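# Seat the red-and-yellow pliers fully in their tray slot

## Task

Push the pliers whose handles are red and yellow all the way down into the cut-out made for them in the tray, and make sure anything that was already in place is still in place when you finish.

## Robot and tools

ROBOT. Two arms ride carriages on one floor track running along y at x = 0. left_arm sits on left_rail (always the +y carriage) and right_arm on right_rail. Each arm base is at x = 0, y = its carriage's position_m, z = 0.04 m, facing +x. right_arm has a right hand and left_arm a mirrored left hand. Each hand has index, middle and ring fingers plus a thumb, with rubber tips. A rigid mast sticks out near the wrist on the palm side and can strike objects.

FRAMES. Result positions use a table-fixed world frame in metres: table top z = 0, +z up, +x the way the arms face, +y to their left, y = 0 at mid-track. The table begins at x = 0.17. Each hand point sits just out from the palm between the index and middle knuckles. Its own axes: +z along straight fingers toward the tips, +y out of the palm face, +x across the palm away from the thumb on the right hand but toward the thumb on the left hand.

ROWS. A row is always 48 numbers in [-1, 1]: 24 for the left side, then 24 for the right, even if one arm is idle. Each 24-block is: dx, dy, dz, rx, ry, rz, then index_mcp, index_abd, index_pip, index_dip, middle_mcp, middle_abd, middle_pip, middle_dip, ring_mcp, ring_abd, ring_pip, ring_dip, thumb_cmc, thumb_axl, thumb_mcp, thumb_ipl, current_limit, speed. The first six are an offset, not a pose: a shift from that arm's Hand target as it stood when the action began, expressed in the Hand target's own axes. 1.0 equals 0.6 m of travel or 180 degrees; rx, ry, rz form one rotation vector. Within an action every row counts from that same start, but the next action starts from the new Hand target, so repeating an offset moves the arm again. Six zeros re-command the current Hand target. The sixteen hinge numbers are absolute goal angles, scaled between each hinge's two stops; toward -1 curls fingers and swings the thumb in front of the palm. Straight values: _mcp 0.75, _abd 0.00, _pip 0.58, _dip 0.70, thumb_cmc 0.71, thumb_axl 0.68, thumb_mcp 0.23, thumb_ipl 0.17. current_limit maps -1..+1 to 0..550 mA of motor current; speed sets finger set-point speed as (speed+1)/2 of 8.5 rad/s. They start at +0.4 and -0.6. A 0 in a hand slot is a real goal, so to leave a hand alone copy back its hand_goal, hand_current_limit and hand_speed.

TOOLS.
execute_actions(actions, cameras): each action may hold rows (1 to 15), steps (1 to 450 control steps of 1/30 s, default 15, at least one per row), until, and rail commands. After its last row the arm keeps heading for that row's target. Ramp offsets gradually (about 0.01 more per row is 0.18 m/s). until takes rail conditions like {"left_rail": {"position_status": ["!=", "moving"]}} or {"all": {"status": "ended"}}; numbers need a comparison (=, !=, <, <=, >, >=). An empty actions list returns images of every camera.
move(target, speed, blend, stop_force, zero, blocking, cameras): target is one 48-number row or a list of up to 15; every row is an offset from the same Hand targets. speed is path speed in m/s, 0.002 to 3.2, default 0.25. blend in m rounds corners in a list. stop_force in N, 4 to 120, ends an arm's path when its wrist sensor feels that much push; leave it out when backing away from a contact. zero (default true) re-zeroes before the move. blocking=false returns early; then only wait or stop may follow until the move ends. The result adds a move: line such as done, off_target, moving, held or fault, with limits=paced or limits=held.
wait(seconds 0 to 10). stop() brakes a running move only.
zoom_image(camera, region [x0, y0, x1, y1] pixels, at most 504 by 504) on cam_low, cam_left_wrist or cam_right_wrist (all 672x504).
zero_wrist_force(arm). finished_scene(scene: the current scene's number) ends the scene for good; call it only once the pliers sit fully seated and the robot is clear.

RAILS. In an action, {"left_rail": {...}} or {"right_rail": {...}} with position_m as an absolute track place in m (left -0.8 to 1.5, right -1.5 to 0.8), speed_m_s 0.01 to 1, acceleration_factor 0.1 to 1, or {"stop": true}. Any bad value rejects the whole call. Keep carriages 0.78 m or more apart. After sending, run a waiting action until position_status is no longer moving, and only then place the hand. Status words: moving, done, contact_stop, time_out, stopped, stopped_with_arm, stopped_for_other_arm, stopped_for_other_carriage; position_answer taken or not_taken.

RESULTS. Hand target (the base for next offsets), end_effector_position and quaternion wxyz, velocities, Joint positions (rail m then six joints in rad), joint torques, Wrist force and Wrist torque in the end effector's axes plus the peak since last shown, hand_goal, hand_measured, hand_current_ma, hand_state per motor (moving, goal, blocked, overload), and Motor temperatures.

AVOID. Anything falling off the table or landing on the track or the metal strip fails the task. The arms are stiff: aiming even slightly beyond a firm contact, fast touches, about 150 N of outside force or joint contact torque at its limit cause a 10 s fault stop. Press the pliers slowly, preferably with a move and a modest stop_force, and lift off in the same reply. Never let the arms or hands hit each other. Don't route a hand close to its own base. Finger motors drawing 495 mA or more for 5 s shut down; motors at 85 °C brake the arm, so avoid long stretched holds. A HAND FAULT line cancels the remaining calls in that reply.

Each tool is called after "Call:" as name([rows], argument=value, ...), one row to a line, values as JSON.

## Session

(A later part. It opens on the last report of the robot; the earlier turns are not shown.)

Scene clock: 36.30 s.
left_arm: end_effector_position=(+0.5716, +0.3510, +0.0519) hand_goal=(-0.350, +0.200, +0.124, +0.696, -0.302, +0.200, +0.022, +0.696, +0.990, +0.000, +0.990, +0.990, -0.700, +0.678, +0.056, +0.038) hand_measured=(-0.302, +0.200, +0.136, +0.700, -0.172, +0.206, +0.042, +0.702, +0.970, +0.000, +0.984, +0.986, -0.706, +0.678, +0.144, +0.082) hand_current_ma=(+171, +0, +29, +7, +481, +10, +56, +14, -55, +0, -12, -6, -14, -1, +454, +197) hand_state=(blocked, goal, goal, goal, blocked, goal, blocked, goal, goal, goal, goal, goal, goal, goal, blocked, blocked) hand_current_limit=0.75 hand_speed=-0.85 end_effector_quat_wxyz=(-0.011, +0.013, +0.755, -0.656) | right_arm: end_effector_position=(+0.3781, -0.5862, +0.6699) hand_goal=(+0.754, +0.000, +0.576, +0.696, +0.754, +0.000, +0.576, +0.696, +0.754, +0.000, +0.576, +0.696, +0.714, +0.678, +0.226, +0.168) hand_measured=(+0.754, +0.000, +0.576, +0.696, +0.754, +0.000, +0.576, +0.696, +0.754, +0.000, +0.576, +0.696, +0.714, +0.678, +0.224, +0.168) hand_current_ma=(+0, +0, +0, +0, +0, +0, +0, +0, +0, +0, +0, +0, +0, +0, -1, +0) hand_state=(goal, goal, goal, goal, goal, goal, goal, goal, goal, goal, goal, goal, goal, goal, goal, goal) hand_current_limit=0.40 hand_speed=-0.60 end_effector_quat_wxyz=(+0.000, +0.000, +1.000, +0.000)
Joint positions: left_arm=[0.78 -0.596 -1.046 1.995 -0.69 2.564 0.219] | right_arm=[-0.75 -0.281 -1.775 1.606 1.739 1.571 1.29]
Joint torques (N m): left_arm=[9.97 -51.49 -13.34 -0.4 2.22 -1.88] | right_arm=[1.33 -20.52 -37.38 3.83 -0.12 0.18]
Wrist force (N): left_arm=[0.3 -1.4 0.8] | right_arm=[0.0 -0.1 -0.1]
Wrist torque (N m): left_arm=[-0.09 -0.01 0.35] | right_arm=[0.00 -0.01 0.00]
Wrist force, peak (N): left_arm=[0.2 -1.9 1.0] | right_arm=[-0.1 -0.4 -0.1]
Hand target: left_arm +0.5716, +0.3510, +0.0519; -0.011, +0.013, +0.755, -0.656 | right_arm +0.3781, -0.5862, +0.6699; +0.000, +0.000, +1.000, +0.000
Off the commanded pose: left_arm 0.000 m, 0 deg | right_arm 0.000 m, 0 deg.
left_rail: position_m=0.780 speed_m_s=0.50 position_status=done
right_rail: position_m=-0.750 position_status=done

Call:
execute_actions([
  {"rows":[[0,0,0,0,0,0,-0.39,0.2,0.11,0.6957,-0.32,0.2,0.0219,0.6957,0.99,0,0.99,0.99,-0.70,0.677,0.0462,0.0378,0.75,-0.85,0,0,0,0,0,0,0.754,0,0.576,0.696,0.754,0,0.576,0.696,0.754,0,0.576,0.696,0.714,0.678,0.226,0.168,0.4,-0.6]],"steps":20},
])

Call:
move(target=[0,-0.0495,-0.007,0,0,0,-0.39,0.2,0.11,0.6957,-0.32,0.2,0.0219,0.6957,0.99,0,0.99,0.99,-0.70,0.677,0.0462,0.0378,0.75,-0.85,0,0,0,0,0,0,0.754,0,0.576,0.696,0.754,0,0.576,0.696,0.754,0,0.576,0.696,0.714,0.678,0.226,0.168,0.4,-0.6], speed=0.03, cameras=["cam_left_wrist"])

Scene clock: 38.07 s.
left_arm: end_effector_position=(+0.5716, +0.3510, +0.0519) hand_goal=(-0.390, +0.200, +0.110, +0.696, -0.320, +0.200, +0.022, +0.696, +0.990, +0.000, +0.990, +0.990, -0.700, +0.678, +0.046, +0.038) hand_measured=(-0.318, +0.200, +0.136, +0.706, -0.176, +0.208, +0.044, +0.704, +0.970, +0.000, +0.984, +0.986, -0.712, +0.678, +0.144, +0.082) hand_current_ma=(+279, +0, +74, +25, +481, +17, +62, +16, -55, +0, -12, -6, -30, -1, +481, +197) hand_state=(blocked, goal, blocked, goal, blocked, goal, blocked, goal, goal, goal, goal, goal, goal, goal, blocked, blocked) hand_current_limit=0.75 hand_speed=-0.85 end_effector_quat_wxyz=(-0.011, +0.013, +0.755, -0.656) | right_arm: end_effector_position=(+0.3781, -0.5862, +0.6699) hand_goal=(+0.754, +0.000, +0.576, +0.696, +0.754, +0.000, +0.576, +0.696, +0.754, +0.000, +0.576, +0.696, +0.714, +0.678, +0.226, +0.168) hand_measured=(+0.754, +0.000, +0.576, +0.696, +0.754, +0.000, +0.576, +0.696, +0.754, +0.000, +0.576, +0.696, +0.714, +0.678, +0.224, +0.168) hand_current_ma=(+0, +0, +0, +0, +0, +0, +0, +0, +0, +0, +0, +0, +0, +0, -1, +0) hand_state=(goal, goal, goal, goal, goal, goal, goal, goal, goal, goal, goal, goal, goal, goal, goal, goal) hand_current_limit=0.40 hand_speed=-0.60 end_effector_quat_wxyz=(+0.000, +0.000, +1.000, +0.000)
Joint positions: left_arm=[0.78 -0.596 -1.046 1.995 -0.69 2.564 0.219] | right_arm=[-0.75 -0.281 -1.775 1.606 1.739 1.571 1.29]
Joint torques (N m): left_arm=[8.38 -54.07 -13.8 1.49 2.2 -1.78] | right_arm=[3.79 -22.62 -36.61 4.1 0.46 0.37]
Wrist force (N): left_arm=[0.8 -0.7 0.3] | right_arm=[-0.1 0.2 -0.3]
Wrist torque (N m): left_arm=[-0.12 -0.04 0.36] | right_arm=[0.05 0.02 -0.01]
Wrist force, peak (N): left_arm=[0.5 -1.9 0.9] | right_arm=[-0.3 -0.2 -0.3]
Hand target: left_arm +0.5716, +0.3510, +0.0519; -0.011, +0.013, +0.755, -0.656 | right_arm +0.3781, -0.5862, +0.6699; +0.000, +0.000, +1.000, +0.000
Off the commanded pose: left_arm 0.000 m, 0 deg | right_arm 0.000 m, 0 deg.
left_rail: position_m=0.780 speed_m_s=0.50 position_status=done
right_rail: position_m=-0.750 position_status=done

Scene clock: 39.40 s.
left_arm: end_effector_position=(+0.5716, +0.3510, +0.0819) hand_goal=(-0.390, +0.200, +0.110, +0.696, -0.320, +0.200, +0.022, +0.696, +0.990, +0.000, +0.990, +0.990, -0.700, +0.678, +0.046, +0.038) hand_measured=(-0.388, +0.202, +0.116, +0.700, -0.182, +0.194, +0.068, +0.718, +0.970, +0.000, +0.984, +0.986, -0.694, +0.678, +0.132, +0.082) hand_current_ma=(+6, +3, +11, +6, +481, -11, +151, +58, -55, +0, -12, -6, +10, -1, +436, +197) hand_state=(goal, goal, goal, goal, blocked, goal, blocked, blocked, goal, goal, goal, goal, goal, goal, blocked, blocked) hand_current_limit=0.75 hand_speed=-0.85 end_effector_quat_wxyz=(-0.011, +0.013, +0.755, -0.656) | right_arm: end_effector_position=(+0.3781, -0.5862, +0.6699) hand_goal=(+0.754, +0.000, +0.576, +0.696, +0.754, +0.000, +0.576, +0.696, +0.754, +0.000, +0.576, +0.696, +0.714, +0.678, +0.226, +0.168) hand_measured=(+0.754, +0.000, +0.576, +0.696, +0.754, +0.000, +0.576, +0.696, +0.754, +0.000, +0.576, +0.696, +0.714, +0.678, +0.224, +0.168) hand_current_ma=(+0, +0, +0, +0, +0, +0, +0, +0, +0, +0, +0, +0, +0, +0, -1, +0) hand_state=(goal, goal, goal, goal, goal, goal, goal, goal, goal, goal, goal, goal, goal, goal, goal, goal) hand_current_limit=0.40 hand_speed=-0.60 end_effector_quat_wxyz=(+0.000, +0.000, +1.000, +0.000)
Joint positions: left_arm=[0.78 -0.596 -1.089 1.987 -0.64 2.564 0.219] | right_arm=[-0.75 -0.281 -1.775 1.606 1.739 1.571 1.29]
Joint torques (N m): left_arm=[7.36 -74.13 -40.11 1.91 1.79 0.75] | right_arm=[0.28 -21.62 -35.99 3.76 0.55 0.09]
Wrist force (N): left_arm=[0.8 1.8 0.4] | right_arm=[0.0 0.0 -0.3]
Wrist torque (N m): left_arm=[-0.09 0.00 0.31] | right_arm=[0.03 0.00 0.00]
Wrist force, peak (N): left_arm=[1.0 2.3 0.1] | right_arm=[0.3 -0.1 0.3]
Hand target: left_arm +0.5716, +0.3510, +0.0819; -0.011, +0.013, +0.755, -0.656 | right_arm +0.3781, -0.5862, +0.6699; +0.000, +0.000, +1.000, +0.000
Off the commanded pose: left_arm 0.000 m, 0 deg | right_arm 0.000 m, 0 deg.
left_rail: position_m=0.780 speed_m_s=0.50 position_status=done
right_rail: position_m=-0.750 position_status=done
move: done
camera_calibration:
cam_left_wrist: T_world_to_cam=[[0.78178, -0.0647728, 0.620181, -0.512135], [-0.45116, 0.627802, 0.634287, -0.0541539], [-0.430435, -0.775673, 0.461581, 0.600816], [0, 0, 0, 1]] pos_world=[0.634557, 0.466862, 0.0746401]
Images, in order (width x height): cam_left_wrist 672x504.

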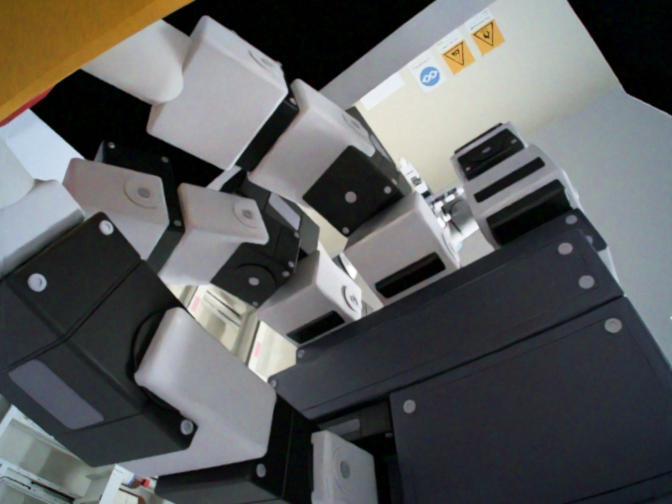

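Call:
move(target=[0,0.0495,0.007,0,0,0,-0.39,0.2,0.11,0.6957,-0.32,0.2,0.0219,0.6957,0.99,0,0.99,0.99,-0.70,0.677,0.0462,0.0378,0.75,-0.85,0,0,0,0,0,0,0.754,0,0.576,0.696,0.754,0,0.576,0.696,0.754,0,0.576,0.696,0.714,0.678,0.226,0.168,0.4,-0.6], speed=0.03)

Call:
execute_actions([
  {"rows":[[0,0,0,0,0,0,-0.1781,0.2,0.0029,0.6957,-0.0836,0.2,-0.0438,0.6957,0.99,0,0.99,0.99,-0.70,0.677,0.2247,0.1676,0.75,-0.85,0,0,0,0,0,0,0.754,0,0.576,0.696,0.754,0,0.576,0.696,0.754,0,0.576,0.696,0.714,0.678,0.226,0.168,0.4,-0.6]],"steps":25},
  {"rows":[[0.0017,0,0,0,0,0,-0.1781,0.2,0.0029,0.6957,-0.0836,0.2,-0.0438,0.6957,0.99,0,0.99,0.99,-0.58,0.677,0.2247,0.1676,0.75,-0.7,0,0,0,0,0,0,0.754,0,0.576,0.696,0.754,0,0.576,0.696,0.754,0,0.576,0.696,0.714,0.678,0.226,0.168,0.4,-0.6]],"steps":15},
  {"rows":[[0,0,0,0,0,0,-0.35,0.2,0.124,0.6957,-0.26,0.2,0.0219,0.6957,0.99,0,0.99,0.99,-0.58,0.677,0.0562,0.0378,0.75,-0.85,0,0,0,0,0,0,0.754,0,0.576,0.696,0.754,0,0.576,0.696,0.754,0,0.576,0.696,0.714,0.678,0.226,0.168,0.4,-0.6]],"steps":40},
])

Scene clock: 43.73 s.
left_arm: end_effector_position=(+0.5716, +0.3510, +0.0520) hand_goal=(-0.390, +0.200, +0.110, +0.696, -0.320, +0.200, +0.022, +0.696, +0.990, +0.000, +0.990, +0.990, -0.700, +0.678, +0.046, +0.038) hand_measured=(-0.366, +0.212, +0.036, +0.664, -0.186, +0.216, +0.068, +0.716, +0.970, +0.000, +0.984, +0.986, -0.704, +0.678, +0.130, +0.084) hand_current_ma=(+70, +24, -269, -98, +481, +37, +148, +54, -55, +0, -12, -6, -9, -1, +422, +212) hand_state=(blocked, goal, blocked, blocked, blocked, goal, blocked, goal, goal, goal, goal, goal, goal, goal, blocked, blocked) hand_current_limit=0.75 hand_speed=-0.85 end_effector_quat_wxyz=(-0.011, +0.013, +0.755, -0.656) | right_arm: end_effector_position=(+0.3781, -0.5862, +0.6699) hand_goal=(+0.754, +0.000, +0.576, +0.696, +0.754, +0.000, +0.576, +0.696, +0.754, +0.000, +0.576, +0.696, +0.714, +0.678, +0.226, +0.168) hand_measured=(+0.754, +0.000, +0.576, +0.696, +0.754, +0.000, +0.576, +0.696, +0.754, +0.000, +0.576, +0.696, +0.714, +0.678, +0.224, +0.168) hand_current_ma=(+0, +0, +0, +0, +0, +0, +0, +0, +0, +0, +0, +0, +0, +0, -1, +0) hand_state=(goal, goal, goal, goal, goal, goal, goal, goal, goal, goal, goal, goal, goal, goal, goal, goal) hand_current_limit=0.40 hand_speed=-0.60 end_effector_quat_wxyz=(+0.000, +0.000, +1.000, +0.000)
Joint positions: left_arm=[0.78 -0.596 -1.046 1.995 -0.69 2.564 0.219] | right_arm=[-0.75 -0.281 -1.775 1.606 1.739 1.571 1.29]
Joint torques (N m): left_arm=[-3.14 -31.6 4.19 0.17 -0.91 -0.69] | right_arm=[0.48 -19.17 -36.44 3.95 0.78 -0.28]
Wrist force (N): left_arm=[-2.1 -33.4 4.6] | right_arm=[0.1 -0.1 0.0]
Wrist torque (N m): left_arm=[-1.67 -0.15 -0.49] | right_arm=[-0.01 -0.01 0.00]
Wrist force, peak (N): left_arm=[-1.8 -33.5 4.4] | right_arm=[0.3 -0.1 -0.3]
Hand target: left_arm +0.5716, +0.3510, +0.0519; -0.011, +0.013, +0.755, -0.656 | right_arm +0.3781, -0.5862, +0.6699; +0.000, +0.000, +1.000, +0.000
Off the commanded pose: left_arm 0.000 m, 0 deg | right_arm 0.000 m, 0 deg.
left_rail: position_m=0.780 speed_m_s=0.50 position_status=done
right_rail: position_m=-0.750 position_status=done
move: done

Scene clock: 46.60 s.
left_arm: end_effector_position=(+0.5706, +0.3510, +0.0520) hand_goal=(-0.350, +0.200, +0.124, +0.696, -0.260, +0.200, +0.022, +0.696, +0.990, +0.000, +0.990, +0.990, -0.580, +0.678, +0.056, +0.038) hand_measured=(-0.374, +0.204, +0.022, +0.664, -0.200, +0.198, +0.040, +0.704, +0.970, +0.000, +0.984, +0.986, -0.624, +0.678, +0.220, +0.104) hand_current_ma=(-73, +7, -390, -99, +224, -2, +47, +16, -55, +0, -12, -6, -146, -1, +481, +328) hand_state=(blocked, goal, blocked, blocked, blocked, goal, goal, goal, goal, goal, goal, goal, blocked, goal, blocked, blocked) hand_current_limit=0.75 hand_speed=-0.85 end_effector_quat_wxyz=(-0.011, +0.013, +0.755, -0.656) | right_arm: end_effector_position=(+0.3781, -0.5862, +0.6699) hand_goal=(+0.754, +0.000, +0.576, +0.696, +0.754, +0.000, +0.576, +0.696, +0.754, +0.000, +0.576, +0.696, +0.714, +0.678, +0.226, +0.168) hand_measured=(+0.754, +0.000, +0.576, +0.696, +0.754, +0.000, +0.576, +0.696, +0.754, +0.000, +0.576, +0.696, +0.714, +0.678, +0.224, +0.168) hand_current_ma=(+0, +0, +0, +0, +0, +0, +0, +0, +0, +0, +0, +0, +0, +0, -1, +0) hand_state=(goal, goal, goal, goal, goal, goal, goal, goal, goal, goal, goal, goal, goal, goal, goal, goal) hand_current_limit=0.40 hand_speed=-0.60 end_effector_quat_wxyz=(+0.000, +0.000, +1.000, +0.000)
Joint positions: left_arm=[0.78 -0.597 -1.047 1.997 -0.691 2.563 0.219] | right_arm=[-0.75 -0.281 -1.775 1.606 1.739 1.571 1.29]
Joint torques (N m): left_arm=[-0.33 -41.53 -11.36 2.46 -1.27 1.18] | right_arm=[-0.42 -20.19 -38.46 3.68 0.68 0.23]
Wrist force (N): left_arm=[-0.9 -14.9 -2.7] | right_arm=[0.0 -0.2 -0.1]
Wrist torque (N m): left_arm=[-1.38 0.08 0.09] | right_arm=[-0.01 0.00 -0.01]
Wrist force, peak (N): left_arm=[-2.0 -33.2 4.4] | right_arm=[0.0 0.3 -0.3]
Hand target: left_arm +0.5706, +0.3510, +0.0519; -0.011, +0.013, +0.755, -0.656 | right_arm +0.3781, -0.5862, +0.6699; +0.000, +0.000, +1.000, +0.000
Off the commanded pose: left_arm 0.000 m, 0 deg | right_arm 0.000 m, 0 deg.
left_rail: position_m=0.780 speed_m_s=0.50 position_status=done
right_rail: position_m=-0.750 position_status=done

Call:
execute_actions([
  {"rows":[[0,0,0,0,0,0,-0.1781,0.2,0.0029,0.6957,-0.0836,0.2,-0.0438,0.6957,0.99,0,0.99,0.99,-0.70,0.677,0.2247,0.1676,0.75,-0.8,0,0,0,0,0,0,0.754,0,0.576,0.696,0.754,0,0.576,0.696,0.754,0,0.576,0.696,0.714,0.678,0.226,0.168,0.4,-0.6]],"steps":25},
])

Call:
move(target=[0,-0.033,-0.0046,0,0,0,-0.1781,0.2,0.0029,0.6957,-0.0836,0.2,-0.0438,0.6957,0.99,0,0.99,0.99,-0.70,0.677,0.2247,0.1676,0.75,-0.85,0,0,0,0,0,0,0.754,0,0.576,0.696,0.754,0,0.576,0.696,0.754,0,0.576,0.696,0.714,0.678,0.226,0.168,0.4,-0.6], speed=0.03, cameras=["cam_left_wrist"])

Scene clock: 47.87 s.
left_arm: end_effector_position=(+0.5706, +0.3510, +0.0519) hand_goal=(-0.178, +0.200, +0.002, +0.696, -0.084, +0.200, -0.044, +0.696, +0.990, +0.000, +0.990, +0.990, -0.700, +0.678, +0.224, +0.168) hand_measured=(-0.318, +0.208, -0.042, +0.664, -0.092, +0.198, -0.040, +0.698, +0.970, +0.000, +0.984, +0.986, -0.632, +0.678, +0.210, +0.142) hand_current_ma=(-481, +16, -143, -99, -21, -2, +8, +5, -55, +0, -12, -6, +246, -1, -48, -109) hand_state=(blocked, goal, blocked, blocked, goal, goal, goal, goal, goal, goal, goal, goal, blocked, goal, goal, blocked) hand_current_limit=0.75 hand_speed=-0.80 end_effector_quat_wxyz=(-0.011, +0.013, +0.755, -0.656) | right_arm: end_effector_position=(+0.3781, -0.5862, +0.6699) hand_goal=(+0.754, +0.000, +0.576, +0.696, +0.754, +0.000, +0.576, +0.696, +0.754, +0.000, +0.576, +0.696, +0.714, +0.678, +0.226, +0.168) hand_measured=(+0.754, +0.000, +0.576, +0.696, +0.754, +0.000, +0.576, +0.696, +0.754, +0.000, +0.576, +0.696, +0.714, +0.678, +0.224, +0.168) hand_current_ma=(+0, +0, +0, +0, +0, +0, +0, +0, +0, +0, +0, +0, +0, +0, -1, +0) hand_state=(goal, goal, goal, goal, goal, goal, goal, goal, goal, goal, goal, goal, goal, goal, goal, goal) hand_current_limit=0.40 hand_speed=-0.60 end_effector_quat_wxyz=(+0.000, +0.000, +1.000, +0.000)
Joint positions: left_arm=[0.78 -0.597 -1.047 1.997 -0.691 2.563 0.219] | right_arm=[-0.75 -0.281 -1.775 1.606 1.739 1.571 1.29]
Joint torques (N m): left_arm=[9.5 -47.52 -13.42 -1.93 -1.33 2.05] | right_arm=[1.26 -18.7 -37.14 3.96 0.46 0.4]
Wrist force (N): left_arm=[3.5 -15.6 -1.3] | right_arm=[0.0 0.0 -0.1]
Wrist torque (N m): left_arm=[-1.49 -0.15 -0.04] | right_arm=[0.00 0.00 0.00]
Wrist force, peak (N): left_arm=[3.7 -15.9 -1.5] | right_arm=[0.4 -0.3 -0.4]
Hand target: left_arm +0.5706, +0.3510, +0.0519; -0.011, +0.013, +0.755, -0.656 | right_arm +0.3781, -0.5862, +0.6699; +0.000, +0.000, +1.000, +0.000
Off the commanded pose: left_arm 0.000 m, 0 deg | right_arm 0.000 m, 0 deg.
left_rail: position_m=0.780 speed_m_s=0.50 position_status=done
right_rail: position_m=-0.750 position_status=done

Scene clock: 48.87 s.
left_arm: end_effector_position=(+0.5706, +0.3510, +0.0718) hand_goal=(-0.178, +0.200, +0.002, +0.696, -0.084, +0.200, -0.044, +0.696, +0.990, +0.000, +0.990, +0.990, -0.700, +0.678, +0.224, +0.168) hand_measured=(-0.184, +0.202, +0.000, +0.694, -0.092, +0.198, -0.040, +0.698, +0.970, +0.000, +0.984, +0.986, -0.696, +0.678, +0.222, +0.166) hand_current_ma=(-14, +2, -3, -5, -21, -2, +8, +5, -55, +0, -12, -6, +8, -1, -7, -5) hand_state=(goal, goal, goal, goal, goal, goal, goal, goal, goal, goal, goal, goal, goal, goal, goal, goal) hand_current_limit=0.75 hand_speed=-0.85 end_effector_quat_wxyz=(-0.011, +0.013, +0.755, -0.656) | right_arm: end_effector_position=(+0.3781, -0.5862, +0.6699) hand_goal=(+0.754, +0.000, +0.576, +0.696, +0.754, +0.000, +0.576, +0.696, +0.754, +0.000, +0.576, +0.696, +0.714, +0.678, +0.226, +0.168) hand_measured=(+0.754, +0.000, +0.576, +0.696, +0.754, +0.000, +0.576, +0.696, +0.754, +0.000, +0.576, +0.696, +0.714, +0.678, +0.224, +0.168) hand_current_ma=(+0, +0, +0, +0, +0, +0, +0, +0, +0, +0, +0, +0, +0, +0, -1, +0) hand_state=(goal, goal, goal, goal, goal, goal, goal, goal, goal, goal, goal, goal, goal, goal, goal, goal) hand_current_limit=0.40 hand_speed=-0.60 end_effector_quat_wxyz=(+0.000, +0.000, +1.000, +0.000)
Joint positions: left_arm=[0.78 -0.597 -1.076 1.992 -0.658 2.563 0.218] | right_arm=[-0.75 -0.281 -1.775 1.606 1.739 1.571 1.29]
Joint torques (N m): left_arm=[-2.7 -74.98 -38.68 1.62 -1.47 1.41] | right_arm=[0.42 -19.13 -38.46 4.36 0.78 0.44]
Wrist force (N): left_arm=[0.8 0.3 0.2] | right_arm=[0.2 0.2 0.1]
Wrist torque (N m): left_arm=[-0.15 0.00 0.31] | right_arm=[0.01 -0.04 0.01]
Wrist force, peak (N): left_arm=[3.6 -15.6 -1.4] | right_arm=[0.4 0.1 -0.3]
Hand target: left_arm +0.5706, +0.3510, +0.0719; -0.011, +0.013, +0.755, -0.656 | right_arm +0.3781, -0.5862, +0.6699; +0.000, +0.000, +1.000, +0.000
Off the commanded pose: left_arm 0.000 m, 0 deg | right_arm 0.000 m, 0 deg.
left_rail: position_m=0.780 speed_m_s=0.50 position_status=done
right_rail: position_m=-0.750 position_status=done
move: done
camera_calibration:
cam_left_wrist: T_world_to_cam=[[0.781745, -0.0647238, 0.62023, -0.505148], [-0.45122, 0.627808, 0.634238, -0.0482856], [-0.430436, -0.775673, 0.461581, 0.605079], [0, 0, 0, 1]] pos_world=[0.633557, 0.466962, 0.06464]
Images, in order (width x height): cam_left_wrist 672x504.

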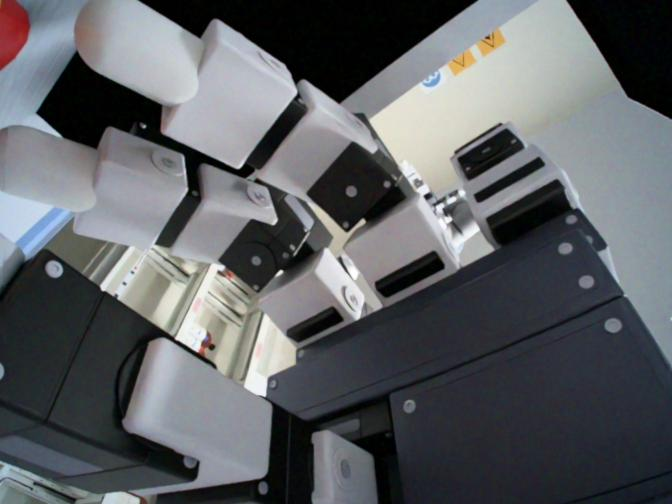

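Call:
move([
  [0,-0.129,-0.0181,0,0,0,-0.1781,0.2,0.0029,0.6957,-0.0836,0.2,-0.0438,0.6957,0.99,0,0.99,0.99,-0.70,0.677,0.2247,0.1676,0.75,-0.4,0,0,0,0,0,0,0.754,0,0.576,0.696,0.754,0,0.576,0.696,0.754,0,0.576,0.696,0.714,0.678,0.226,0.168,0.4,-0.6],
  [0.0175,-0.3728,-0.077,-0.0971,-0.3570,-0.4144,-0.1781,0.2,0.0029,0.6957,-0.0836,0.2,-0.0438,0.6957,0.99,0,0.99,0.99,-0.70,0.677,0.2247,0.1676,0.75,-0.4,0,0,0,0,0,0,0.754,0,0.576,0.696,0.754,0,0.576,0.696,0.754,0,0.576,0.696,0.714,0.678,0.226,0.168,0.4,-0.6],
  [0.0359,-0.4845,-0.1203,0.1556,0.5723,0.6643,0.754,0,0.576,0.696,0.99,0,0.99,0.99,0.99,0,0.99,0.99,0.714,0.677,0.2247,0.1676,0.75,-0.2,0,0,0,0,0,0,0.754,0,0.576,0.696,0.754,0,0.576,0.696,0.754,0,0.576,0.696,0.714,0.678,0.226,0.168,0.4,-0.6],
], speed=[0.2,0.5,0.5], blend=[0.02,0.03,0], cameras=["cam_left_wrist"])

Call:
zoom_image(camera="cam_left_wrist", region=[60, 0, 300, 240])

Scene clock: 55.23 s.
left_arm: end_effector_position=(+0.5499, +0.3825, +0.3699) hand_goal=(+0.754, +0.000, +0.576, +0.696, +0.990, +0.000, +0.990, +0.990, +0.990, +0.000, +0.990, +0.990, +0.714, +0.678, +0.224, +0.168) hand_measured=(+0.750, +0.006, +0.574, +0.694, +0.980, +0.008, +0.984, +0.988, +0.978, +0.000, +0.984, +0.986, +0.712, +0.678, +0.222, +0.166) hand_current_ma=(-8, +12, -3, -4, -27, +14, -12, -4, -33, +0, -12, -6, -4, -1, -7, -5) hand_state=(goal, goal, goal, goal, goal, goal, goal, goal, goal, goal, goal, goal, goal, goal, goal, goal) hand_current_limit=0.75 hand_speed=-0.20 end_effector_quat_wxyz=(+0.000, +0.970, +0.000, -0.242) | right_arm: end_effector_position=(+0.3781, -0.5862, +0.6699) hand_goal=(+0.754, +0.000, +0.576, +0.696, +0.754, +0.000, +0.576, +0.696, +0.754, +0.000, +0.576, +0.696, +0.714, +0.678, +0.226, +0.168) hand_measured=(+0.754, +0.000, +0.576, +0.696, +0.754, +0.000, +0.576, +0.696, +0.754, +0.000, +0.576, +0.696, +0.714, +0.678, +0.224, +0.168) hand_current_ma=(+0, +0, +0, +0, +0, +0, +0, +0, +0, +0, +0, +0, +0, +0, -1, +0) hand_state=(goal, goal, goal, goal, goal, goal, goal, goal, goal, goal, goal, goal, goal, goal, goal, goal) hand_current_limit=0.40 hand_speed=-0.60 end_effector_quat_wxyz=(+0.000, +0.000, +1.000, +0.000)
Joint positions: left_arm=[0.78 -0.696 -1.102 1.486 1.574 1.876 -2.206] | right_arm=[-0.75 -0.281 -1.775 1.606 1.739 1.571 1.29]
Joint torques (N m): left_arm=[10.45 -55.38 -28.75 5.94 3.2 -1.42] | right_arm=[1.23 -20.19 -37.89 3.92 0.37 -0.25]
Wrist force (N): left_arm=[-0.2 0.1 0.2] | right_arm=[-0.2 0.0 -0.1]
Wrist torque (N m): left_arm=[-0.03 0.09 0.11] | right_arm=[0.01 0.02 -0.02]
Wrist force, peak (N): left_arm=[0.7 2.0 0.4] | right_arm=[0.3 -0.2 -0.2]
Hand target: left_arm +0.5499, +0.3825, +0.3699; +0.000, +0.970, +0.000, -0.242 | right_arm +0.3781, -0.5862, +0.6699; +0.000, +0.000, +1.000, +0.000
Off the commanded pose: left_arm 0.000 m, 0 deg | right_arm 0.000 m, 0 deg.
left_rail: position_m=0.780 speed_m_s=0.50 position_status=done
right_rail: position_m=-0.750 position_status=done
move: done
camera_calibration:
cam_left_wrist: T_world_to_cam=[[-0.669202, 0.619148, 0.410883, -0.0580749], [0.742814, 0.542566, 0.392238, -0.800877], [0.0199224, 0.567695, -0.822998, 0.196654], [0, 0, 0, 1]] pos_world=[0.552121, 0.358846, 0.499841]
Images, in order (width x height): cam_left_wrist 672x504.

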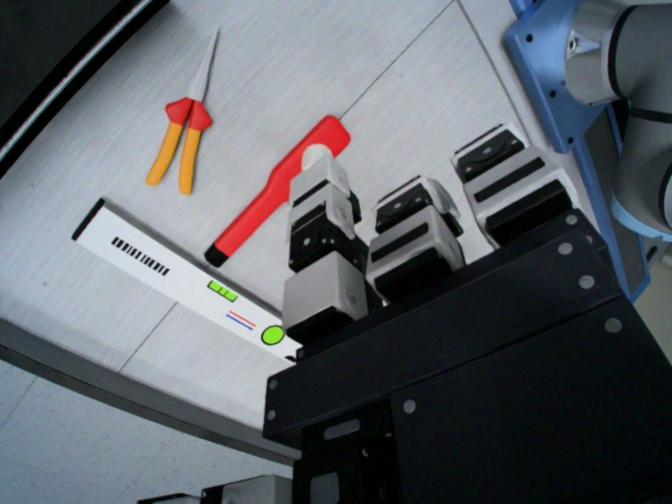

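Scaled by 2.100 from the camera's 672x504 image, which has a finer 960x720 frame.

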